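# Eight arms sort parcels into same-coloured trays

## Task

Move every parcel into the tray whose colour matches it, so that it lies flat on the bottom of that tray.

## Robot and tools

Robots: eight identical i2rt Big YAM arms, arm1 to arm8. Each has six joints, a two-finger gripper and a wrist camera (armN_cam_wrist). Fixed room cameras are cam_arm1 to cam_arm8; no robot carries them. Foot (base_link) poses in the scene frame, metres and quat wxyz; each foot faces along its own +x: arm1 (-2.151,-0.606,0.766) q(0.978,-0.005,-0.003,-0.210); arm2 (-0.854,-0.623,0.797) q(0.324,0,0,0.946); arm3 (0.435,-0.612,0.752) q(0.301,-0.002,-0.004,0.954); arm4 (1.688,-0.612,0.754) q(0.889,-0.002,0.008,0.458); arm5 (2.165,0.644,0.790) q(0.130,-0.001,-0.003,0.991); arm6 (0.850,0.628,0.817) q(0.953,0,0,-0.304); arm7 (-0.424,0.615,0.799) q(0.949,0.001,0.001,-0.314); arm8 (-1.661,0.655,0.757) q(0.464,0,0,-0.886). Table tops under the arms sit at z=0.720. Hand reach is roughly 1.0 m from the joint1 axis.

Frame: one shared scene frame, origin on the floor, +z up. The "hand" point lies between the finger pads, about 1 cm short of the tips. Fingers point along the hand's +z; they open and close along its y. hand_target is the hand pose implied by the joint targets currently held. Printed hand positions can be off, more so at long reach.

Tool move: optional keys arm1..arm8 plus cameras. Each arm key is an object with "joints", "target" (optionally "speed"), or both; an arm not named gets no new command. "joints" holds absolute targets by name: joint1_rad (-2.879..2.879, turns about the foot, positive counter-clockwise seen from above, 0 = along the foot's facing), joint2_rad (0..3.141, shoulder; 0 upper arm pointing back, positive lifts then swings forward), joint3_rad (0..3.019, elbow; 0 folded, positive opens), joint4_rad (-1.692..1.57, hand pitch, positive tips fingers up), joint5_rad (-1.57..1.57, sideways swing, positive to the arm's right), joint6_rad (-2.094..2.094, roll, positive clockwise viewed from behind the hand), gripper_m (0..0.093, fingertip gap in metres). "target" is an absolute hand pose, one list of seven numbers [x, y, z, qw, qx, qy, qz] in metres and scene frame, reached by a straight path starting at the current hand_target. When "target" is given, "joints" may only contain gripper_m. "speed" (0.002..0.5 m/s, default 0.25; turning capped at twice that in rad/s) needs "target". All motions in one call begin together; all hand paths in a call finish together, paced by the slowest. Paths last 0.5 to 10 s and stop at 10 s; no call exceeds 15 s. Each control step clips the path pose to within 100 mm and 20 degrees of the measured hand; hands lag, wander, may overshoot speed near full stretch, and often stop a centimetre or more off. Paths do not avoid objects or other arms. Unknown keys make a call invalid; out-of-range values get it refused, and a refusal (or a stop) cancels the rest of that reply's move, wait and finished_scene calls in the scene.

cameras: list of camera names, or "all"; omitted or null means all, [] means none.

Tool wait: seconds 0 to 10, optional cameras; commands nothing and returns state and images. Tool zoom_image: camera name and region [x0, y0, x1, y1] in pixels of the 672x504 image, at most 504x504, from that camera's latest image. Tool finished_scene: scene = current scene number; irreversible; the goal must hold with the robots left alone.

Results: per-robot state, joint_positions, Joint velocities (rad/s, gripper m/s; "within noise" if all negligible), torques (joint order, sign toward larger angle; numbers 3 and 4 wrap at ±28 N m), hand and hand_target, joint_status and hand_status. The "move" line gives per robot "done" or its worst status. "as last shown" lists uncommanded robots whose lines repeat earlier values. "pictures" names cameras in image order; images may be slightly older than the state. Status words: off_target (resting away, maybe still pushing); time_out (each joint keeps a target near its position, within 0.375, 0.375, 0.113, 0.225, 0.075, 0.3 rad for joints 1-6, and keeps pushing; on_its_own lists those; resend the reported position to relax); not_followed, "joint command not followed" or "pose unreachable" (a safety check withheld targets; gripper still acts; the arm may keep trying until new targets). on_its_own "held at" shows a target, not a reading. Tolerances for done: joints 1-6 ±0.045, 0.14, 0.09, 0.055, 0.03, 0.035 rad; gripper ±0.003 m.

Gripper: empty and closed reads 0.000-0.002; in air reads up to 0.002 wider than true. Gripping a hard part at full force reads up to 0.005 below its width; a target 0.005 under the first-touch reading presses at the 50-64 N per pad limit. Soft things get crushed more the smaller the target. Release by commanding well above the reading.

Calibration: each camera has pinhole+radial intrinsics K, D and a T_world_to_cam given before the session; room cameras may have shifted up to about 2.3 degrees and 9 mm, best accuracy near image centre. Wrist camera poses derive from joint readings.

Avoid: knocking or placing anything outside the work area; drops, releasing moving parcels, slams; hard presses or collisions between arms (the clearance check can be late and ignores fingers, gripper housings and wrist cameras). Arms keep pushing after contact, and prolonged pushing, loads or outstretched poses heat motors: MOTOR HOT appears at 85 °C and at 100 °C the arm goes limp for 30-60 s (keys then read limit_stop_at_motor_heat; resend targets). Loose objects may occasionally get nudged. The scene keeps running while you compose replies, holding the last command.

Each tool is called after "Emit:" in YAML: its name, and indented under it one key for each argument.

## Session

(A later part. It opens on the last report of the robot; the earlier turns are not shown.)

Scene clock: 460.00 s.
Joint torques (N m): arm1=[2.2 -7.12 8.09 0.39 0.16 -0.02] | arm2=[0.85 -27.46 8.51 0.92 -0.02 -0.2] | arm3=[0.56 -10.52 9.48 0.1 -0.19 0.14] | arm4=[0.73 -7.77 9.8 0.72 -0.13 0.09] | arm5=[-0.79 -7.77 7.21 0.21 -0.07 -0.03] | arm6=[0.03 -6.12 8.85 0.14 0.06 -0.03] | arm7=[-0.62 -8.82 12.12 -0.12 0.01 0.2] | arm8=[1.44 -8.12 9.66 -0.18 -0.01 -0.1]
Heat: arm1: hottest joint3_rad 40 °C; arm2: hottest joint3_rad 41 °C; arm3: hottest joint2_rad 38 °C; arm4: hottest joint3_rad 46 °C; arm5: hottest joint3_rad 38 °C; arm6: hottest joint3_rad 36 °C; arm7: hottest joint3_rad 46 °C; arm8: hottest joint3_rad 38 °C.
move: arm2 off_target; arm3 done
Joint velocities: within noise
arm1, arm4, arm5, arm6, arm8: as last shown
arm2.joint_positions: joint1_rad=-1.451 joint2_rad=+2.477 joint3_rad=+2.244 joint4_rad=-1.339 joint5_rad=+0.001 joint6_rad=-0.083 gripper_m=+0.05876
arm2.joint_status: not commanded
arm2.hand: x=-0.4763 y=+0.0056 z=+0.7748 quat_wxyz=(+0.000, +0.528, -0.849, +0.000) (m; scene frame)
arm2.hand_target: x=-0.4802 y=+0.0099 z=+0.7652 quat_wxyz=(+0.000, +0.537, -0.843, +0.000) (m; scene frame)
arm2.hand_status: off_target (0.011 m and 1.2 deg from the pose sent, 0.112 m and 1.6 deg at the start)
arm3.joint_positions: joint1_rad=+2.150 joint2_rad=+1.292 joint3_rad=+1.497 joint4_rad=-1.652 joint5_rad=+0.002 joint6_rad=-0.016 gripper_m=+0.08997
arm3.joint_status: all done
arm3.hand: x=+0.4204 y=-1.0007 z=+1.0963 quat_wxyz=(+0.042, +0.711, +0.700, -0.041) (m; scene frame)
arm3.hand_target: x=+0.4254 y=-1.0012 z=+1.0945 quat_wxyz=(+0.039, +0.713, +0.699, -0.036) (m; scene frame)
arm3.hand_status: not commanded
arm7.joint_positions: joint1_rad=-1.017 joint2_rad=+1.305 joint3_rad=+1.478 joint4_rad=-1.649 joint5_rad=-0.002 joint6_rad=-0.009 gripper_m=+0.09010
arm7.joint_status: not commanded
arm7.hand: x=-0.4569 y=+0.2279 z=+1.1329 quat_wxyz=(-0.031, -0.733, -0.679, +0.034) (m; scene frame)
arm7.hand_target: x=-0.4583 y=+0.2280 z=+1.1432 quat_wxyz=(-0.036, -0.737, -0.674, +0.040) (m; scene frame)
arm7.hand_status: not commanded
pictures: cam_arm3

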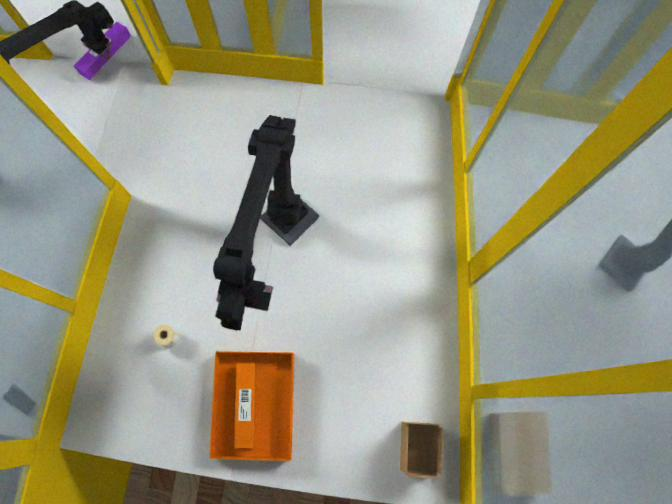

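Emit:
move:
  arm2: {"target":[-0.48,0.01,0.744,0,-0.537,0.843,0],"speed":0.1}
  cameras: []

Emit:
move:
  arm2: {"joints":{"gripper_m":0.09}}
  cameras: []

Emit:
move:
  arm2: {"target":[-0.48,0.01,0.93,0,-0.537,0.843,0],"speed":0.25}
  cameras: []

Emit:
move:
  arm2: {"joints":{"joint2_rad":1.3,"joint3_rad":1.5,"joint4_rad":-1.66,"joint5_rad":0,"joint6_rad":0}}
  cameras: []

Emit:
move:
  arm7: {"target":[-0.48,0.0,0.895,0,0.849,0.528,0],"speed":0.25}
  arm2: {"joints":{"joint1_rad":-2.3}}
  cameras: ["arm7_cam_wrist"]

Scene clock: 472.27 s.
Joint torques (N m): arm1=[2.08 -7.41 8.18 0.23 0.14 -0.02] | arm2=[0.85 -27.46 8.21 0.92 -0.02 -0.19] | arm3=[0.32 -10.4 9.46 0.1 -0.19 0.13] | arm4=[0.73 -7.77 9.78 0.7 -0.13 0.09] | arm5=[-1.03 -6.95 7.21 0.21 -0.09 0.01] | arm6=[0.03 -6.18 8.84 0.14 0.06 -0.03] | arm7=[-0.5 -8.94 12.11 -0.14 0.01 0.22] | arm8=[1.49 -8.23 9.7 -0.14 -0.02 -0.09]
Heat: arm1: hottest joint3_rad 39 °C; arm2: hottest joint3_rad 41 °C; arm3: hottest joint2_rad 37 °C; arm4: hottest joint3_rad 45 °C; arm5: hottest joint3_rad 38 °C; arm6: hottest joint3_rad 36 °C; arm7: hottest joint3_rad 47 °C; arm8: hottest joint3_rad 38 °C.
move: arm2 off_target
Joint velocities: within noise
arm1, arm3, arm4, arm5, arm6, arm7, arm8: as last shown
arm2.joint_positions: joint1_rad=-1.451 joint2_rad=+2.495 joint3_rad=+2.231 joint4_rad=-1.302 joint5_rad=+0.001 joint6_rad=-0.083 gripper_m=+0.05876
arm2.joint_status: not commanded
arm2.hand: x=-0.4756 y=+0.0067 z=+0.7564 quat_wxyz=(-0.002, +0.528, -0.849, -0.001) (m; scene frame)
arm2.hand_target: x=-0.4803 y=+0.0097 z=+0.7441 quat_wxyz=(+0.000, +0.537, -0.843, +0.000) (m; scene frame)
arm2.hand_status: off_target (0.014 m and 1.2 deg from the pose sent, 0.031 m and 1.2 deg at the start)
arm3.hand: x=+0.4204 y=-1.0007 z=+1.0963 quat_wxyz=(+0.042, +0.712, +0.700, -0.041) (m; scene frame)
pictures: none
No camera images: "cameras" was empty.

Scene clock: 472.90 s.
Joint torques (N m): arm1=[2.14 -7.47 8.13 0.16 0.2 -0.02] | arm2=[0.85 -27.28 8.23 0.94 -0.02 -0.2] | arm3=[0.44 -10.46 9.5 0.06 -0.19 0.12] | arm4=[0.79 -7.77 9.8 0.72 -0.13 0.09] | arm5=[-0.73 -7.77 7.21 0.31 -0.06 0] | arm6=[0.09 -6.07 8.84 0.14 0.06 -0.03] | arm7=[-0.67 -9 12.14 -0.13 0.01 0.2] | arm8=[1.55 -8 9.66 -0.18 0 -0.1]
Heat: arm1: hottest joint3_rad 39 °C; arm2: hottest joint3_rad 41 °C; arm3: hottest joint2_rad 37 °C; arm4: hottest joint3_rad 45 °C; arm5: hottest joint3_rad 38 °C; arm6: hottest joint3_rad 36 °C; arm7: hottest joint3_rad 47 °C; arm8: hottest joint3_rad 38 °C.
move: arm2 done
Joint velocities: within noise
arm1, arm3, arm4, arm5, arm6, arm7, arm8: as last shown
arm2.joint_positions: joint1_rad=-1.451 joint2_rad=+2.495 joint3_rad=+2.231 joint4_rad=-1.302 joint5_rad=+0.001 joint6_rad=-0.083 gripper_m=+0.08983
arm2.joint_status: all done
arm2.hand: x=-0.4756 y=+0.0067 z=+0.7564 quat_wxyz=(-0.002, +0.528, -0.849, -0.001) (m; scene frame)
arm2.hand_target: x=-0.4803 y=+0.0097 z=+0.7441 quat_wxyz=(+0.000, +0.537, -0.843, +0.000) (m; scene frame)
arm2.hand_status: not commanded
pictures: none
No camera images: "cameras" was empty.

Scene clock: 474.47 s.
Joint torques (N m): arm1=[2.37 -7.24 8.08 0.21 0.15 -0.03] | arm2=[0.91 -26.23 11.67 0.18 -0.02 -0.19] | arm3=[0.38 -10.34 9.48 0.1 -0.2 0.13] | arm4=[0.73 -7.77 9.8 0.7 -0.13 0.09] | arm5=[-0.97 -7.65 7.47 0.23 -0.06 -0.01] | arm6=[0.03 -6.12 8.84 0.16 0.06 -0.02] | arm7=[-0.62 -8.88 12.12 -0.13 0 0.21] | arm8=[1.44 -8.12 9.65 -0.16 -0.02 -0.11]
Heat: arm1: hottest joint3_rad 39 °C; arm2: hottest joint3_rad 41 °C; arm3: hottest joint3_rad 37 °C; arm4: hottest joint3_rad 45 °C; arm5: hottest joint3_rad 38 °C; arm6: hottest joint3_rad 36 °C; arm7: hottest joint3_rad 47 °C; arm8: hottest joint3_rad 38 °C.
move: arm2 done
Joint velocities: within noise
arm1, arm3, arm4, arm5, arm7, arm8: as last shown
arm2.joint_positions: joint1_rad=-1.451 joint2_rad=+2.397 joint3_rad=+2.506 joint4_rad=-1.670 joint5_rad=+0.001 joint6_rad=-0.083 gripper_m=+0.08992
arm2.joint_status: not commanded
arm2.hand: x=-0.4788 y=+0.0012 z=+0.9310 quat_wxyz=(-0.005, +0.528, -0.849, -0.002) (m; scene frame)
arm2.hand_target: x=-0.4805 y=+0.0095 z=+0.9297 quat_wxyz=(-0.008, +0.537, -0.843, -0.004) (m; scene frame)
arm2.hand_status: done (0.009 m and 1.3 deg from the pose sent, 0.174 m and 1.2 deg at the start; a joint's target at an end of its range on 20 of 47 steps)
arm6.joint_positions: joint1_rad=-0.508 joint2_rad=+1.292 joint3_rad=+1.495 joint4_rad=-1.654 joint5_rad=-0.001 joint6_rad=-0.007 gripper_m=+0.08990
arm6.joint_status: not commanded
arm6.hand: x=+1.0165 y=+0.2792 z=+1.1632 quat_wxyz=(-0.051, -0.530, -0.846, +0.032) (m; scene frame)
arm6.hand_target: x=+1.0198 y=+0.2797 z=+1.1622 quat_wxyz=(-0.047, -0.529, -0.847, +0.029) (m; scene frame)
arm6.hand_status: not commanded
pictures: none
No camera images: "cameras" was empty.

Scene clock: 476.20 s.
Joint torques (N m): arm1=[2.26 -7.3 8.05 0.29 0.15 -0.06] | arm2=[0.85 -10.7 8.46 0.9 -0.04 0.07] | arm3=[0.44 -10.4 9.5 0.08 -0.19 0.13] | arm4=[0.73 -7.77 9.8 0.72 -0.13 0.09] | arm5=[-0.85 -7.53 7.28 0.16 -0.05 0.01] | arm6=[0.09 -6.12 8.83 0.17 0.06 -0.03] | arm7=[-0.56 -9 12.1 -0.12 0.02 0.22] | arm8=[1.85 -8.23 9.72 -0.13 -0.03 -0.09]
Heat: arm1: hottest joint3_rad 39 °C; arm2: hottest joint3_rad 41 °C; arm3: hottest joint3_rad 37 °C; arm4: hottest joint3_rad 45 °C; arm5: hottest joint3_rad 38 °C; arm6: hottest joint3_rad 36 °C; arm7: hottest joint3_rad 47 °C; arm8: hottest joint3_rad 38 °C.
move: arm2 done
Joint velocities: within noise
arm1, arm3, arm4, arm5, arm6, arm7, arm8: as last shown
arm2.joint_positions: joint1_rad=-1.451 joint2_rad=+1.296 joint3_rad=+1.500 joint4_rad=-1.665 joint5_rad=+0.001 joint6_rad=-0.014 gripper_m=+0.08992
arm2.joint_status: all done
arm2.hand: x=-0.6552 y=-0.2931 z=+1.1441 quat_wxyz=(-0.049, +0.498, -0.865, -0.027) (m; scene frame)
arm2.hand_target: x=-0.6569 y=-0.2898 z=+1.1427 quat_wxyz=(-0.048, +0.495, -0.867, -0.028) (m; scene frame)
arm2.hand_status: not commanded
pictures: none
No camera images: "cameras" was empty.

Scene clock: 478.53 s.
Joint torques (N m): arm1=[2.61 -7.53 8.14 0.27 0.17 -0.03] | arm2=[-0.21 -10.7 8.44 0.88 -0.03 0.06] | arm3=[0.32 -10.46 9.5 0.06 -0.2 0.13] | arm4=[0.73 -7.77 9.78 0.72 -0.13 0.09] | arm5=[-0.85 -7.41 7.23 0.27 -0.08 0.02] | arm6=[0.03 -6.12 8.85 0.16 0.06 -0.03] | arm7=[-0.79 -15.68 14.75 -0.12 -0.1 0.22] | arm8=[1.55 -8.06 9.69 -0.17 -0.02 -0.09]
Heat: arm1: hottest joint3_rad 39 °C; arm2: hottest joint3_rad 41 °C; arm3: hottest joint2_rad 36 °C; arm4: hottest joint3_rad 45 °C; arm5: hottest joint3_rad 38 °C; arm6: hottest joint3_rad 36 °C; arm7: hottest joint3_rad 47 °C; arm8: hottest joint3_rad 38 °C.
move: arm2 done; arm7 off_target
Joint velocities: within noise
arm1, arm3, arm4, arm5, arm6, arm8: as last shown
arm2.joint_positions: joint1_rad=-2.295 joint2_rad=+1.296 joint3_rad=+1.500 joint4_rad=-1.665 joint5_rad=+0.001 joint6_rad=-0.013 gripper_m=+0.08993
arm2.joint_status: all done
arm2.hand: x=-0.4751 y=-0.5527 z=+1.1438 quat_wxyz=(-0.055, +0.099, -0.994, -0.005) (m; scene frame)
arm2.hand_target: x=-0.4729 y=-0.5542 z=+1.1424 quat_wxyz=(-0.055, +0.090, -0.994, -0.005) (m; scene frame)
arm2.hand_status: not commanded
arm7.joint_positions: joint1_rad=-1.017 joint2_rad=+2.003 joint3_rad=+1.695 joint4_rad=-1.301 joint5_rad=+0.001 joint6_rad=+0.357 gripper_m=+0.09010
arm7.joint_status: not commanded
arm7.hand: x=-0.4754 y=+0.0203 z=+0.8816 quat_wxyz=(+0.017, -0.845, -0.535, -0.012) (m; scene frame)
arm7.hand_target: x=-0.4800 y=+0.0012 z=+0.8953 quat_wxyz=(+0.000, -0.849, -0.528, +0.000) (m; scene frame)
arm7.hand_status: off_target (0.025 m and 2.5 deg from the pose sent, 0.330 m and 22.5 deg at the start)
pictures: arm7_cam_wrist
camera_calibration:
arm7_cam_wrist: T_world_to_cam=[[-0.910091, 0.413409, 0.0287651, -0.469568], [0.34608, 0.720019, 0.601499, -0.374], [0.227954, 0.557374, -0.798355, 0.922193], [0, 0, 0, 1]] pos_world=[-0.508133, -0.0505956, 0.974706]

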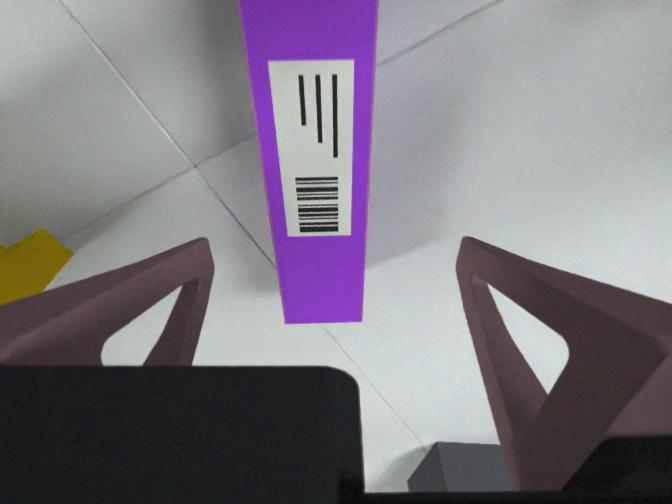

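Emit:
move:
  arm7: {"target":[-0.476,0.012,0.751,0,0.845,0.535,0],"speed":0.15}
  cameras: []

Emit:
move:
  arm7: {"joints":{"gripper_m":0.045}}
  cameras: []

Emit:
move:
  arm7: {"target":[-0.476,0.03,0.95,0,0.845,0.535,0],"speed":0.2}
  cameras: ["arm7_cam_wrist"]

Emit:
move:
  arm7: {"joints":{"joint2_rad":1.3,"joint3_rad":1.5,"joint4_rad":-1.66,"joint5_rad":0,"joint6_rad":0}}
  cameras: []

Emit:
move:
  arm7: {"joints":{"joint1_rad":2.164}}
  cameras: []

Emit:
move:
  arm7: {"target":[-0.393,1.31,0.91,0,-0.695,0.719,0],"speed":0.25}
  cameras: ["arm7_cam_wrist","cam_arm7"]

Scene clock: 508.00 s.
Joint torques (N m): arm1=[2.26 -7.47 8.12 0.35 0.17 -0.02] | arm2=[-0.21 -10.7 8.44 0.88 -0.03 0.06] | arm3=[0.44 -10.4 9.48 0.08 -0.19 0.13] | arm4=[0.79 -7.77 9.8 0.7 -0.13 0.09] | arm5=[-0.44 -7.59 7.23 0.24 -0.08 0.03] | arm6=[0.09 -6.12 8.84 0.16 0.06 -0.03] | arm7=[-0.44 -15.97 7.87 0.54 -0.1 0.11] | arm8=[1.55 -8.06 9.68 -0.08 -0.01 -0.1]
Heat: arm1: hottest joint3_rad 39 °C; arm2: hottest joint3_rad 40 °C; arm3: hottest joint3_rad 36 °C; arm4: hottest joint3_rad 45 °C; arm5: hottest joint3_rad 38 °C; arm6: hottest joint3_rad 36 °C; arm7: hottest joint3_rad 53 °C; arm8: hottest joint3_rad 38 °C.
move: arm7 off_target
Joint velocities: within noise
arm1, arm2, arm3, arm4, arm5, arm6: as last shown
arm7.joint_positions: joint1_rad=-1.017 joint2_rad=+2.136 joint3_rad=+1.573 joint4_rad=-0.995 joint5_rad=+0.001 joint6_rad=+0.357 gripper_m=+0.09010
arm7.joint_status: not commanded
arm7.hand: x=-0.4764 y=+0.0091 z=+0.7619 quat_wxyz=(-0.004, -0.845, -0.534, +0.004) (m; scene frame)
arm7.hand_target: x=-0.4760 y=+0.0120 z=+0.7512 quat_wxyz=(+0.000, -0.845, -0.535, +0.000) (m; scene frame)
arm7.hand_status: off_target (0.011 m and 0.6 deg from the pose sent, 0.131 m and 2.4 deg at the start)
arm8.joint_positions: joint1_rad=+0.402 joint2_rad=+1.291 joint3_rad=+1.503 joint4_rad=-1.654 joint5_rad=-0.002 joint6_rad=+0.005 gripper_m=+0.08992
arm8.joint_status: not commanded
arm8.hand: x=-1.7396 y=+0.2763 z=+1.1078 quat_wxyz=(-0.042, -0.775, -0.628, +0.050) (m; scene frame)
arm8.hand_target: x=-1.7412 y=+0.2766 z=+1.1029 quat_wxyz=(-0.035, -0.775, -0.629, +0.043) (m; scene frame)
arm8.hand_status: not commanded
pictures: none
No camera images: "cameras" was empty.

Scene clock: 508.60 s.
Joint torques (N m): arm1=[2.49 -7.41 8.14 0.28 0.14 -0.03] | arm2=[-0.21 -10.7 8.44 0.9 -0.03 0.06] | arm3=[0.44 -10.4 9.46 0.06 -0.2 0.12] | arm4=[0.73 -7.77 9.8 0.72 -0.13 0.09] | arm5=[-0.97 -7.59 7.23 0.21 -0.06 -0.01] | arm6=[0.09 -6.12 8.85 0.16 0.06 -0.02] | arm7=[-0.32 -16.03 7.87 0.53 -0.09 0.1] | arm8=[1.49 -8.06 9.66 -0.17 -0.03 -0.06]
Heat: arm1: hottest joint3_rad 39 °C; arm2: hottest joint3_rad 40 °C; arm3: hottest joint3_rad 36 °C; arm4: hottest joint3_rad 45 °C; arm5: hottest joint3_rad 38 °C; arm6: hottest joint3_rad 36 °C; arm7: hottest joint3_rad 52 °C; arm8: hottest joint3_rad 38 °C.
move: arm7 off_target
Joint velocities: within noise
arm1.joint_positions: joint1_rad=-1.552 joint2_rad=+1.290 joint3_rad=+1.509 joint4_rad=-1.652 joint5_rad=+0.004 joint6_rad=-0.031 gripper_m=+0.08989
arm1.joint_status: not commanded
arm1.hand: x=-2.3066 y=-0.9593 z=+1.1216 quat_wxyz=(-0.040, -0.824, -0.562, +0.060) (m; scene frame)
arm1.hand_target: x=-2.3019 y=-0.9600 z=+1.1141 quat_wxyz=(-0.032, -0.820, -0.569, +0.050) (m; scene frame)
arm1.hand_status: not commanded
arm2, arm3, arm6, arm8: as last shown
arm4.joint_positions: joint1_rad=-1.870 joint2_rad=+1.299 joint3_rad=+1.506 joint4_rad=-1.666 joint5_rad=-0.014 joint6_rad=+0.036 gripper_m=+0.08992
arm4.joint_status: not commanded
arm4.hand: x=+1.9284 y=-0.9142 z=+1.1014 quat_wxyz=(-0.050, -0.458, -0.887, +0.025) (m; scene frame)
arm4.hand_target: x=+1.9323 y=-0.9119 z=+1.0988 quat_wxyz=(-0.050, -0.455, -0.889, +0.023) (m; scene frame)
arm4.hand_status: not commanded
arm5.joint_positions: joint1_rad=+1.529 joint2_rad=+1.300 joint3_rad=+1.494 joint4_rad=-1.653 joint5_rad=+0.000 joint6_rad=-0.005 gripper_m=+0.08989
arm5.joint_status: not commanded
arm5.hand: x=+2.0474 y=+0.2714 z=+1.1303 quat_wxyz=(+0.032, +0.803, +0.594, -0.042) (m; scene frame)
arm5.hand_target: x=+2.0470 y=+0.2725 z=+1.1327 quat_wxyz=(+0.031, +0.805, +0.591, -0.042) (m; scene frame)
arm5.hand_status: not commanded
arm7.joint_positions: joint1_rad=-1.017 joint2_rad=+2.136 joint3_rad=+1.573 joint4_rad=-0.995 joint5_rad=+0.001 joint6_rad=+0.357 gripper_m=+0.05959
arm7.joint_status: gripper_m off_target (ended at +0.05962, target +0.04500)
arm7.hand: x=-0.4764 y=+0.0091 z=+0.7619 quat_wxyz=(-0.004, -0.845, -0.534, +0.004) (m; scene frame)
arm7.hand_target: x=-0.4761 y=+0.0121 z=+0.7512 quat_wxyz=(+0.000, -0.845, -0.535, +0.000) (m; scene frame)
arm7.hand_status: not commanded
pictures: none
No camera images: "cameras" was empty.

Scene clock: 510.43 s.
Joint torques (N m): arm1=[2.02 -7.71 8.09 0.32 0.16 -0.01] | arm2=[-0.21 -10.7 8.46 0.88 -0.03 0.06] | arm3=[0.44 -10.46 9.48 0.06 -0.2 0.12] | arm4=[0.73 -7.71 9.8 0.72 -0.13 0.09] | arm5=[-1.44 -7.41 7.24 0.16 -0.04 0] | arm6=[0.09 -6.07 8.83 0.14 0.06 -0.03] | arm7=[-0.67 -15.85 14.9 -0.36 -0.08 0.08] | arm8=[1.55 -8 9.77 -0.16 -0.01 -0.08]
Heat: arm1: hottest joint3_rad 39 °C; arm2: hottest joint3_rad 40 °C; arm3: hottest joint3_rad 36 °C; arm4: hottest joint3_rad 44 °C; arm5: hottest joint3_rad 38 °C; arm6: hottest joint3_rad 36 °C; arm7: hottest joint3_rad 52 °C; arm8: hottest joint3_rad 38 °C.
move: arm7 off_target
Joint velocities: within noise
arm1, arm2, arm4, arm5, arm6, arm8: as last shown
arm3.joint_positions: joint1_rad=+2.150 joint2_rad=+1.292 joint3_rad=+1.497 joint4_rad=-1.652 joint5_rad=+0.002 joint6_rad=-0.016 gripper_m=+0.08997
arm3.joint_status: not commanded
arm3.hand: x=+0.4204 y=-1.0007 z=+1.0963 quat_wxyz=(+0.042, +0.712, +0.700, -0.041) (m; scene frame)
arm3.hand_target: x=+0.4254 y=-1.0012 z=+1.0945 quat_wxyz=(+0.039, +0.713, +0.699, -0.036) (m; scene frame)
arm3.hand_status: not commanded
arm7.joint_positions: joint1_rad=-1.017 joint2_rad=+1.904 joint3_rad=+1.662 joint4_rad=-1.377 joint5_rad=+0.001 joint6_rad=+0.357 gripper_m=+0.05959
arm7.joint_status: not commanded
arm7.hand: x=-0.4730 y=+0.0479 z=+0.9265 quat_wxyz=(+0.021, -0.845, -0.534, -0.015) (m; scene frame)
arm7.hand_target: x=-0.4760 y=+0.0314 z=+0.9503 quat_wxyz=(+0.000, -0.845, -0.535, +0.000) (m; scene frame)
arm7.hand_status: off_target (0.030 m and 2.9 deg from the pose sent, 0.189 m and 0.6 deg at the start)
pictures: arm7_cam_wrist
camera_calibration:
arm7_cam_wrist: T_world_to_cam=[[-0.909956, 0.413462, 0.0320931, -0.483105], [0.345855, 0.713903, 0.608873, -0.428347], [0.228834, 0.565147, -0.792618, 0.936795], [0, 0, 0, 1]] pos_world=[-0.505829, -0.0238832, 1.01883]

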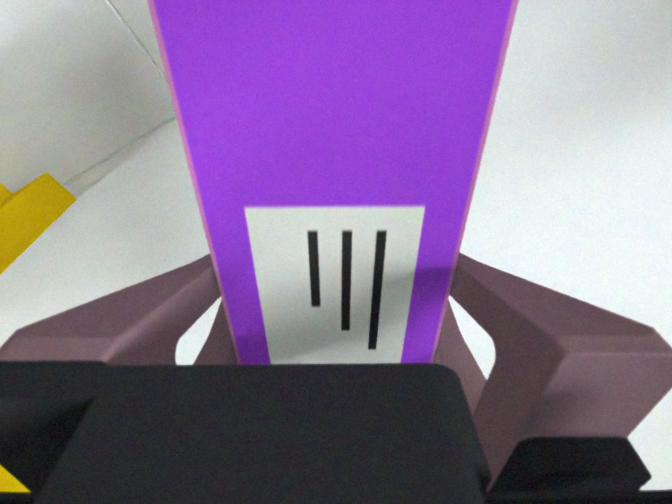

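Scene clock: 512.00 s.
Joint torques (N m): arm1=[2.32 -7.24 8.08 0.25 0.17 -0.02] | arm2=[-0.15 -10.7 8.44 0.88 -0.03 0.06] | arm3=[0.32 -10.34 9.47 0.05 -0.2 0.13] | arm4=[0.73 -7.77 9.8 0.72 -0.13 0.09] | arm5=[-0.56 -7.59 7.2 0.06 -0.06 0] | arm6=[0.09 -6.18 8.85 0.16 0.06 -0.03] | arm7=[-0.56 -7.77 9.03 -0.01 -0.09 0.02] | arm8=[1.44 -7.94 9.62 -0.16 -0.01 -0.07]
Heat: arm1: hottest joint3_rad 39 °C; arm2: hottest joint3_rad 40 °C; arm3: hottest joint3_rad 36 °C; arm4: hottest joint3_rad 44 °C; arm5: hottest joint3_rad 38 °C; arm6: hottest joint3_rad 36 °C; arm7: hottest joint3_rad 52 °C; arm8: hottest joint3_rad 38 °C.
move: arm7 done
Joint velocities: within noise
arm1, arm2, arm3, arm4, arm5, arm6, arm8: as last shown
arm7.joint_positions: joint1_rad=-1.017 joint2_rad=+1.296 joint3_rad=+1.514 joint4_rad=-1.653 joint5_rad=+0.001 joint6_rad=+0.010 gripper_m=+0.05959
arm7.joint_status: all done
arm7.hand: x=-0.4576 y=+0.2248 z=+1.1505 quat_wxyz=(-0.045, -0.739, -0.671, +0.049) (m; scene frame)
arm7.hand_target: x=-0.4584 y=+0.2280 z=+1.1433 quat_wxyz=(-0.036, -0.737, -0.674, +0.040) (m; scene frame)
arm7.hand_status: not commanded
pictures: none
No camera images: "cameras" was empty.

Scene clock: 515.07 s.
Joint torques (N m): arm1=[1.9 -7.3 8.12 0.38 0.16 -0.03] | arm2=[-0.21 -10.7 8.44 0.9 -0.03 0.06] | arm3=[0.5 -10.34 9.5 0.02 -0.19 0.13] | arm4=[0.73 -7.77 9.8 0.72 -0.13 0.09] | arm5=[-1.03 -7.3 7.32 0.18 -0.07 0.03] | arm6=[0.09 -6.07 8.83 0.14 0.06 -0.02] | arm7=[-0.91 -8.12 9.03 0.1 -0.01 0.04] | arm8=[1.79 -8 9.66 -0.1 0 -0.09]
Heat: arm1: hottest joint3_rad 39 °C; arm2: hottest joint3_rad 40 °C; arm3: hottest joint3_rad 36 °C; arm4: hottest joint3_rad 44 °C; arm5: hottest joint3_rad 38 °C; arm6: hottest joint3_rad 36 °C; arm7: hottest joint3_rad 52 °C; arm8: hottest joint3_rad 38 °C.
move: arm7 done
Joint velocities: within noise
arm1, arm2, arm3, arm4, arm5, arm6, arm8: as last shown
arm7.joint_positions: joint1_rad=+2.171 joint2_rad=+1.296 joint3_rad=+1.514 joint4_rad=-1.653 joint5_rad=-0.002 joint6_rad=+0.007 gripper_m=+0.05956
arm7.joint_status: all done
arm7.hand: x=-0.4078 y=+1.0043 z=+1.1525 quat_wxyz=(-0.049, +0.689, -0.722, -0.049) (m; scene frame)
arm7.hand_target: x=-0.4051 y=+1.0010 z=+1.1453 quat_wxyz=(-0.041, +0.689, -0.722, -0.039) (m; scene frame)
arm7.hand_status: not commanded
pictures: none
No camera images: "cameras" was empty.

Scene clock: 517.70 s.
Joint torques (N m): arm1=[2.2 -7.36 8.06 0.32 0.15 -0.03] | arm2=[-0.21 -10.7 8.44 0.9 -0.03 0.06] | arm3=[0.44 -10.34 9.51 0.05 -0.19 0.12] | arm4=[0.73 -7.71 9.8 0.72 -0.13 0.09] | arm5=[-0.97 -7.18 7.3 0.08 -0.08 0.01] | arm6=[0.09 -6.12 8.83 0.16 0.06 -0.03] | arm7=[-0.56 -18.08 15.71 -0.29 0.04 0.02] | arm8=[1.49 -8.06 9.69 -0.12 -0.02 -0.09]
Heat: arm1: hottest joint3_rad 38 °C; arm2: hottest joint3_rad 40 °C; arm3: hottest joint3_rad 36 °C; arm4: hottest joint3_rad 44 °C; arm5: hottest joint3_rad 38 °C; arm6: hottest joint3_rad 36 °C; arm7: hottest joint3_rad 52 °C; arm8: hottest joint3_rad 38 °C.
move: arm7 off_target
Joint velocities: within noise
arm1, arm2, arm3, arm4, arm5, arm8: as last shown
arm6.joint_positions: joint1_rad=-0.508 joint2_rad=+1.292 joint3_rad=+1.495 joint4_rad=-1.654 joint5_rad=-0.001 joint6_rad=-0.007 gripper_m=+0.08990
arm6.joint_status: not commanded
arm6.hand: x=+1.0165 y=+0.2792 z=+1.1632 quat_wxyz=(-0.051, -0.530, -0.846, +0.032) (m; scene frame)
arm6.hand_target: x=+1.0198 y=+0.2797 z=+1.1622 quat_wxyz=(-0.047, -0.529, -0.847, +0.029) (m; scene frame)
arm6.hand_status: not commanded
arm7.joint_positions: joint1_rad=+2.171 joint2_rad=+2.239 joint3_rad=+2.124 joint4_rad=-1.494 joint5_rad=-0.002 joint6_rad=+0.001 gripper_m=+0.05956
arm7.joint_status: not commanded
arm7.hand: x=-0.3964 y=+1.2938 z=+0.8970 quat_wxyz=(+0.014, +0.692, -0.721, +0.012) (m; scene frame)
arm7.hand_target: x=-0.3929 y=+1.3088 z=+0.9102 quat_wxyz=(-0.001, +0.695, -0.719, +0.000) (m; scene frame)
arm7.hand_status: off_target (0.021 m and 2.1 deg from the pose sent, 0.390 m and 8.0 deg at the start)
pictures: arm7_cam_wrist, cam_arm7
camera_calibration:
arm7_cam_wrist: T_world_to_cam=[[0.999632, -0.0248432, 0.0108673, 0.41545], [-0.0263985, -0.800009, 0.599408, 0.493283], [-0.00619723, -0.599474, -0.80037, 1.6124], [0, 0, 0, 1]] pos_world=[-0.392283, 1.37154, 0.990321]

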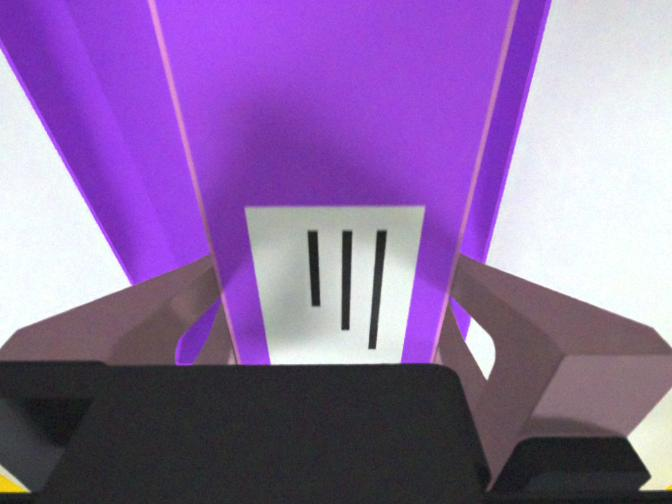

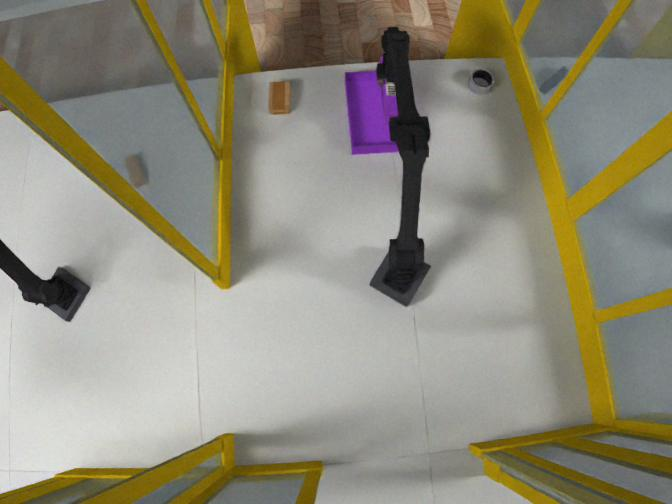

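Emit:
move:
  arm7: {"target":[-0.416,1.312,0.85,0,-0.713,0.701,0],"speed":0.15}
  cameras: ["arm7_cam_wrist"]

Scene clock: 532.27 s.
Joint torques (N m): arm1=[2.43 -7.3 8.2 0.32 0.17 -0.03] | arm2=[-0.21 -10.7 8.44 0.9 -0.03 0.06] | arm3=[0.44 -10.34 9.48 0.09 -0.2 0.13] | arm4=[0.73 -7.77 9.8 0.72 -0.13 0.09] | arm5=[-0.62 -7.41 7.3 0.16 -0.05 0] | arm6=[0.09 -6.07 8.84 0.14 0.06 -0.02] | arm7=[-0.03 -18.73 9.36 0.54 0.02 0.02] | arm8=[1.55 -8.06 9.66 -0.14 -0.01 -0.06]
Heat: arm1: hottest joint3_rad 38 °C; arm2: hottest joint3_rad 40 °C; arm3: hottest joint3_rad 36 °C; arm4: hottest joint3_rad 44 °C; arm5: hottest joint3_rad 38 °C; arm6: hottest joint3_rad 36 °C; arm7: hottest joint3_rad 54 °C; arm8: hottest joint3_rad 38 °C.
move: arm7 off_target
Joint velocities: within noise
arm1, arm2, arm3, arm4, arm5, arm6, arm8: as last shown
arm7.joint_positions: joint1_rad=+2.196 joint2_rad=+2.281 joint3_rad=+2.103 joint4_rad=-1.389 joint5_rad=-0.002 joint6_rad=-0.017 gripper_m=+0.05956
arm7.joint_status: not commanded
arm7.hand: x=-0.4135 y=+1.3119 z=+0.8612 quat_wxyz=(-0.002, +0.708, -0.706, -0.003) (m; scene frame)
arm7.hand_target: x=-0.4160 y=+1.3118 z=+0.8501 quat_wxyz=(+0.000, +0.713, -0.701, +0.000) (m; scene frame)
arm7.hand_status: off_target (0.011 m and 0.9 deg from the pose sent, 0.054 m and 3.9 deg at the start)
pictures: arm7_cam_wrist
camera_calibration:
arm7_cam_wrist: T_world_to_cam=[[0.999767, 0.0181296, 0.0117051, 0.376377], [0.0083628, -0.825516, 0.564316, 0.606808], [0.0198936, -0.564087, -0.825476, 1.58043], [0, 0, 0, 1]] pos_world=[-0.412804, 1.38561, 0.957772]

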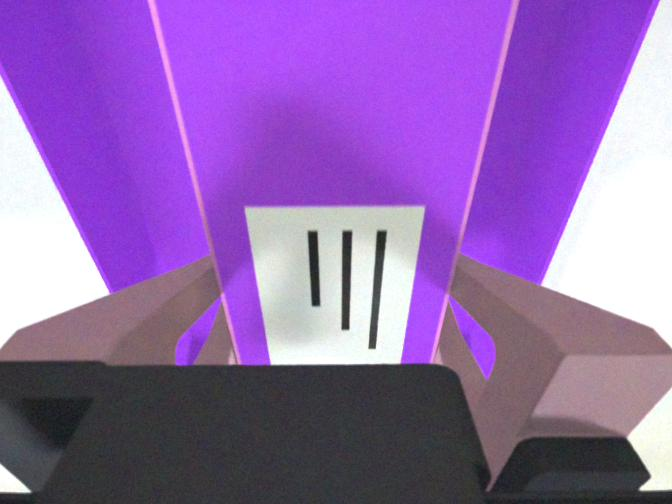

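Emit:
move:
  arm7: {"target":[-0.418,1.312,0.748,0,-0.713,0.701,0],"speed":0.1}
  cameras: []

Emit:
move:
  arm7: {"joints":{"gripper_m":0.09}}
  cameras: []

Emit:
move:
  arm7: {"target":[-0.418,1.312,0.93,0,-0.713,0.701,0],"speed":0.2}
  cameras: ["arm7_cam_wrist"]

Scene clock: 540.63 s.
Joint torques (N m): arm1=[2.43 -7.41 8.08 0.32 0.15 -0.01] | arm2=[-0.21 -10.64 8.46 0.88 -0.03 0.06] | arm3=[0.44 -10.52 9.46 0.09 -0.19 0.12] | arm4=[0.73 -7.77 9.8 0.72 -0.13 0.09] | arm5=[-1.03 -7.53 7.38 0.14 -0.06 -0.03] | arm6=[0.03 -6.07 8.84 0.16 0.06 -0.02] | arm7=[0.32 -18.08 8.66 0.59 0.01 0.04] | arm8=[1.55 -7.94 9.7 -0.14 -0.01 -0.09]
Heat: arm1: hottest joint3_rad 38 °C; arm2: hottest joint3_rad 40 °C; arm3: hottest joint3_rad 36 °C; arm4: hottest joint3_rad 44 °C; arm5: hottest joint3_rad 38 °C; arm6: hottest joint3_rad 36 °C; arm7: hottest joint3_rad 53 °C; arm8: hottest joint3_rad 38 °C.
move: arm7 off_target
Joint velocities: within noise
arm1, arm3, arm4, arm5, arm6, arm8: as last shown
arm2.joint_positions: joint1_rad=-2.295 joint2_rad=+1.296 joint3_rad=+1.500 joint4_rad=-1.665 joint5_rad=+0.001 joint6_rad=-0.013 gripper_m=+0.08993
arm2.joint_status: not commanded
arm2.hand: x=-0.4751 y=-0.5527 z=+1.1438 quat_wxyz=(-0.055, +0.099, -0.994, -0.005) (m; scene frame)
arm2.hand_target: x=-0.4729 y=-0.5542 z=+1.1424 quat_wxyz=(-0.055, +0.090, -0.994, -0.005) (m; scene frame)
arm2.hand_status: not commanded
arm7.joint_positions: joint1_rad=+2.197 joint2_rad=+2.365 joint3_rad=+2.004 joint4_rad=-1.193 joint5_rad=-0.001 joint6_rad=-0.017 gripper_m=+0.05957
arm7.joint_status: not commanded
arm7.hand: x=-0.4137 y=+1.3160 z=+0.7680 quat_wxyz=(-0.007, +0.708, -0.706, -0.008) (m; scene frame)
arm7.hand_target: x=-0.4181 y=+1.3116 z=+0.7484 quat_wxyz=(+0.000, +0.713, -0.701, +0.000) (m; scene frame)
arm7.hand_status: off_target (0.021 m and 1.4 deg from the pose sent, 0.113 m and 0.9 deg at the start)
pictures: none
No camera images: "cameras" was empty.

Scene clock: 541.27 s.
Joint torques (N m): arm1=[2.02 -7.59 8.08 0.27 0.17 -0.02] | arm2=[-0.21 -10.7 8.46 0.9 -0.03 0.06] | arm3=[0.5 -10.46 9.47 0.08 -0.2 0.12] | arm4=[0.73 -7.77 9.78 0.72 -0.13 0.09] | arm5=[-0.91 -7.59 7.24 0.25 -0.05 -0.02] | arm6=[0.09 -6.12 8.83 0.16 0.07 -0.03] | arm7=[0.21 -18.14 8.69 0.57 -0.01 0.03] | arm8=[1.55 -8.18 9.7 -0.14 -0.02 -0.07]
Heat: arm1: hottest joint3_rad 38 °C; arm2: hottest joint3_rad 40 °C; arm3: hottest joint3_rad 36 °C; arm4: hottest joint3_rad 44 °C; arm5: hottest joint3_rad 38 °C; arm6: hottest joint3_rad 36 °C; arm7: hottest joint3_rad 53 °C; arm8: hottest joint3_rad 38 °C.
move: arm7 done
Joint velocities: within noise
arm1, arm2, arm3, arm4, arm5, arm6: as last shown
arm7.joint_positions: joint1_rad=+2.197 joint2_rad=+2.365 joint3_rad=+2.004 joint4_rad=-1.192 joint5_rad=-0.001 joint6_rad=-0.017 gripper_m=+0.08985
arm7.joint_status: all done
arm7.hand: x=-0.4137 y=+1.3162 z=+0.7675 quat_wxyz=(-0.007, +0.708, -0.706, -0.008) (m; scene frame)
arm7.hand_target: x=-0.4181 y=+1.3116 z=+0.7485 quat_wxyz=(+0.000, +0.713, -0.701, +0.000) (m; scene frame)
arm7.hand_status: not commanded
arm8.joint_positions: joint1_rad=+0.402 joint2_rad=+1.291 joint3_rad=+1.503 joint4_rad=-1.654 joint5_rad=-0.002 joint6_rad=+0.005 gripper_m=+0.08992
arm8.joint_status: not commanded
arm8.hand: x=-1.7396 y=+0.2763 z=+1.1078 quat_wxyz=(-0.042, -0.775, -0.628, +0.050) (m; scene frame)
arm8.hand_target: x=-1.7412 y=+0.2766 z=+1.1029 quat_wxyz=(-0.035, -0.775, -0.629, +0.043) (m; scene frame)
arm8.hand_status: not commanded
pictures: none
No camera images: "cameras" was empty.

Scene clock: 543.03 s.
Joint torques (N m): arm1=[2.37 -7.18 8.01 0.25 0.17 -0.03] | arm2=[-0.21 -10.7 8.44 0.9 -0.03 0.06] | arm3=[0.5 -10.34 9.5 0.08 -0.2 0.12] | arm4=[0.73 -7.71 9.8 0.72 -0.13 0.09] | arm5=[-0.67 -7.18 7.47 0.18 -0.06 0.01] | arm6=[0.03 -6.12 8.84 0.14 0.06 -0.03] | arm7=[0.09 -18.61 15.68 -0.4 0 0.06] | arm8=[1.67 -8.18 9.72 -0.13 -0.02 -0.07]
Heat: arm1: hottest joint3_rad 38 °C; arm2: hottest joint3_rad 40 °C; arm3: hottest joint3_rad 36 °C; arm4: hottest joint3_rad 44 °C; arm5: hottest joint3_rad 38 °C; arm6: hottest joint3_rad 36 °C; arm7: hottest joint3_rad 53 °C; arm8: hottest joint3_rad 38 °C.
move: arm7 off_target
Joint velocities: within noise
arm1.joint_positions: joint1_rad=-1.552 joint2_rad=+1.290 joint3_rad=+1.509 joint4_rad=-1.652 joint5_rad=+0.004 joint6_rad=-0.031 gripper_m=+0.08989
arm1.joint_status: not commanded
arm1.hand: x=-2.3066 y=-0.9593 z=+1.1216 quat_wxyz=(-0.040, -0.824, -0.562, +0.060) (m; scene frame)
arm1.hand_target: x=-2.3019 y=-0.9600 z=+1.1141 quat_wxyz=(-0.032, -0.820, -0.569, +0.050) (m; scene frame)
arm1.hand_status: not commanded
arm2, arm3, arm6, arm8: as last shown
arm4.joint_positions: joint1_rad=-1.870 joint2_rad=+1.299 joint3_rad=+1.506 joint4_rad=-1.666 joint5_rad=-0.014 joint6_rad=+0.036 gripper_m=+0.08992
arm4.joint_status: not commanded
arm4.hand: x=+1.9284 y=-0.9142 z=+1.1014 quat_wxyz=(-0.050, -0.458, -0.887, +0.025) (m; scene frame)
arm4.hand_target: x=+1.9323 y=-0.9119 z=+1.0988 quat_wxyz=(-0.050, -0.455, -0.889, +0.023) (m; scene frame)
arm4.hand_status: not commanded
arm5.joint_positions: joint1_rad=+1.529 joint2_rad=+1.300 joint3_rad=+1.494 joint4_rad=-1.653 joint5_rad=+0.000 joint6_rad=-0.005 gripper_m=+0.08989
arm5.joint_status: not commanded
arm5.hand: x=+2.0474 y=+0.2714 z=+1.1303 quat_wxyz=(+0.032, +0.803, +0.594, -0.042) (m; scene frame)
arm5.hand_target: x=+2.0470 y=+0.2725 z=+1.1327 quat_wxyz=(+0.031, +0.805, +0.591, -0.042) (m; scene frame)
arm5.hand_status: not commanded
arm7.joint_positions: joint1_rad=+2.197 joint2_rad=+2.248 joint3_rad=+2.180 joint4_rad=-1.548 joint5_rad=-0.001 joint6_rad=-0.017 gripper_m=+0.08993
arm7.joint_status: not commanded
arm7.hand: x=-0.4139 y=+1.2965 z=+0.9128 quat_wxyz=(+0.016, +0.708, -0.706, +0.014) (m; scene frame)
arm7.hand_target: x=-0.4182 y=+1.3108 z=+0.9303 quat_wxyz=(-0.001, +0.713, -0.701, -0.001) (m; scene frame)
arm7.hand_status: off_target (0.024 m and 2.5 deg from the pose sent, 0.163 m and 1.4 deg at the start)
pictures: arm7_cam_wrist
camera_calibration:
arm7_cam_wrist: T_world_to_cam=[[0.999763, 0.0190937, 0.0104656, 0.376319], [0.00888378, -0.796524, 0.604542, 0.490859], [0.0198791, -0.604306, -0.796505, 1.64003], [0, 0, 0, 1]] pos_world=[-0.413193, 1.37488, 1.00561]

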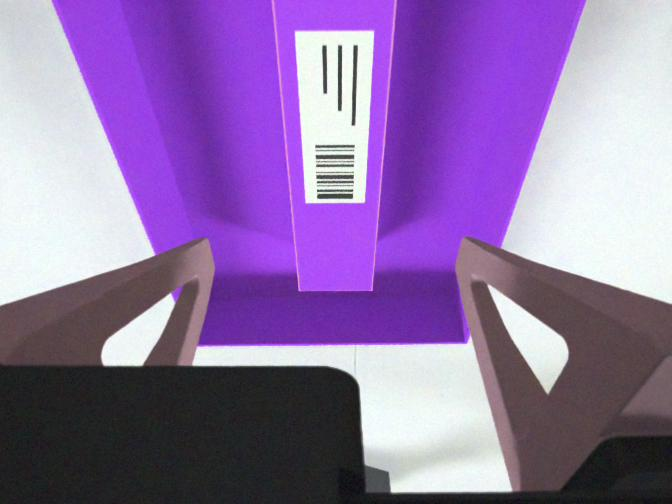

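Emit:
move:
  arm7: {"joints":{"joint2_rad":1.3,"joint3_rad":1.5,"joint4_rad":-1.66}}
  cameras: ["cam_arm7"]

Scene clock: 547.30 s.
Joint torques (N m): arm1=[2.67 -7.3 8.1 0.16 0.16 -0.05] | arm2=[-0.21 -10.7 8.44 0.88 -0.03 0.06] | arm3=[0.38 -10.46 9.48 0.05 -0.19 0.13] | arm4=[0.73 -7.71 9.8 0.7 -0.13 0.09] | arm5=[-0.85 -7.88 7.28 0.12 -0.05 0.01] | arm6=[0.09 -6.07 8.85 0.17 0.06 -0.03] | arm7=[0.26 -7.94 9.16 0.1 -0.01 0.07] | arm8=[1.38 -8.23 9.7 -0.18 -0.01 -0.07]
Heat: arm1: hottest joint3_rad 38 °C; arm2: hottest joint3_rad 40 °C; arm3: hottest joint3_rad 35 °C; arm4: hottest joint3_rad 44 °C; arm5: hottest joint3_rad 38 °C; arm6: hottest joint3_rad 36 °C; arm7: hottest joint3_rad 53 °C; arm8: hottest joint3_rad 38 °C.
move: arm7 done
Joint velocities: within noise
arm1, arm2, arm4, arm5, arm6, arm8: as last shown
arm3.joint_positions: joint1_rad=+2.150 joint2_rad=+1.292 joint3_rad=+1.497 joint4_rad=-1.652 joint5_rad=+0.002 joint6_rad=-0.016 gripper_m=+0.08997
arm3.joint_status: not commanded
arm3.hand: x=+0.4204 y=-1.0007 z=+1.0963 quat_wxyz=(+0.042, +0.712, +0.700, -0.041) (m; scene frame)
arm3.hand_target: x=+0.4254 y=-1.0012 z=+1.0945 quat_wxyz=(+0.039, +0.713, +0.699, -0.036) (m; scene frame)
arm3.hand_status: not commanded
arm7.joint_positions: joint1_rad=+2.197 joint2_rad=+1.296 joint3_rad=+1.512 joint4_rad=-1.654 joint5_rad=-0.001 joint6_rad=-0.017 gripper_m=+0.08993
arm7.joint_status: all done
arm7.hand: x=-0.4179 y=+1.0040 z=+1.1518 quat_wxyz=(-0.048, +0.707, -0.704, -0.048) (m; scene frame)
arm7.hand_target: x=-0.4203 y=+1.0014 z=+1.1451 quat_wxyz=(-0.041, +0.712, -0.700, -0.039) (m; scene frame)
arm7.hand_status: not commanded
pictures: cam_arm7

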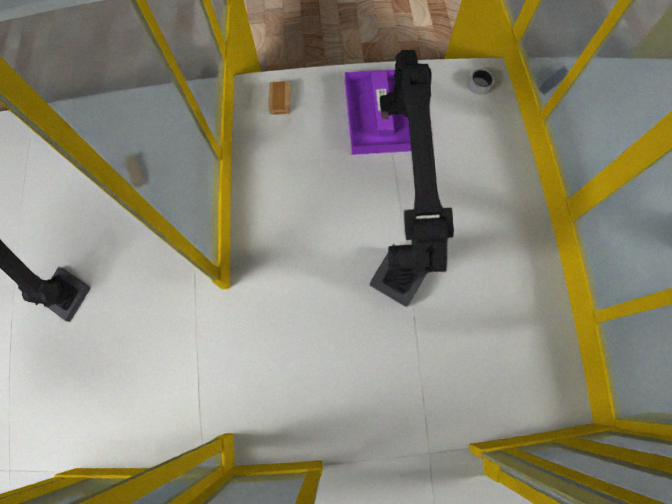

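Emit:
zoom_image:
  camera: "cam_arm7"
  region: [330, 50, 430, 165]

Scaled by 4.383.

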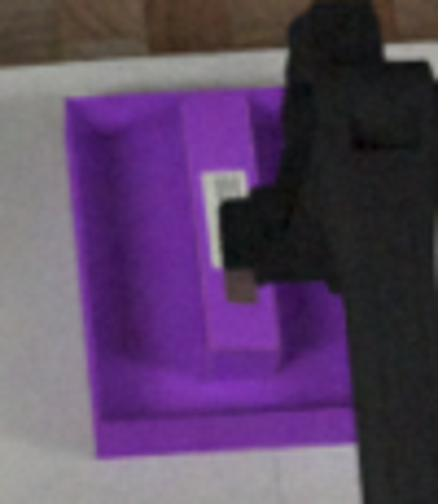

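Emit:
finished_scene:
  scene: 2

The scene is finished: the task was done.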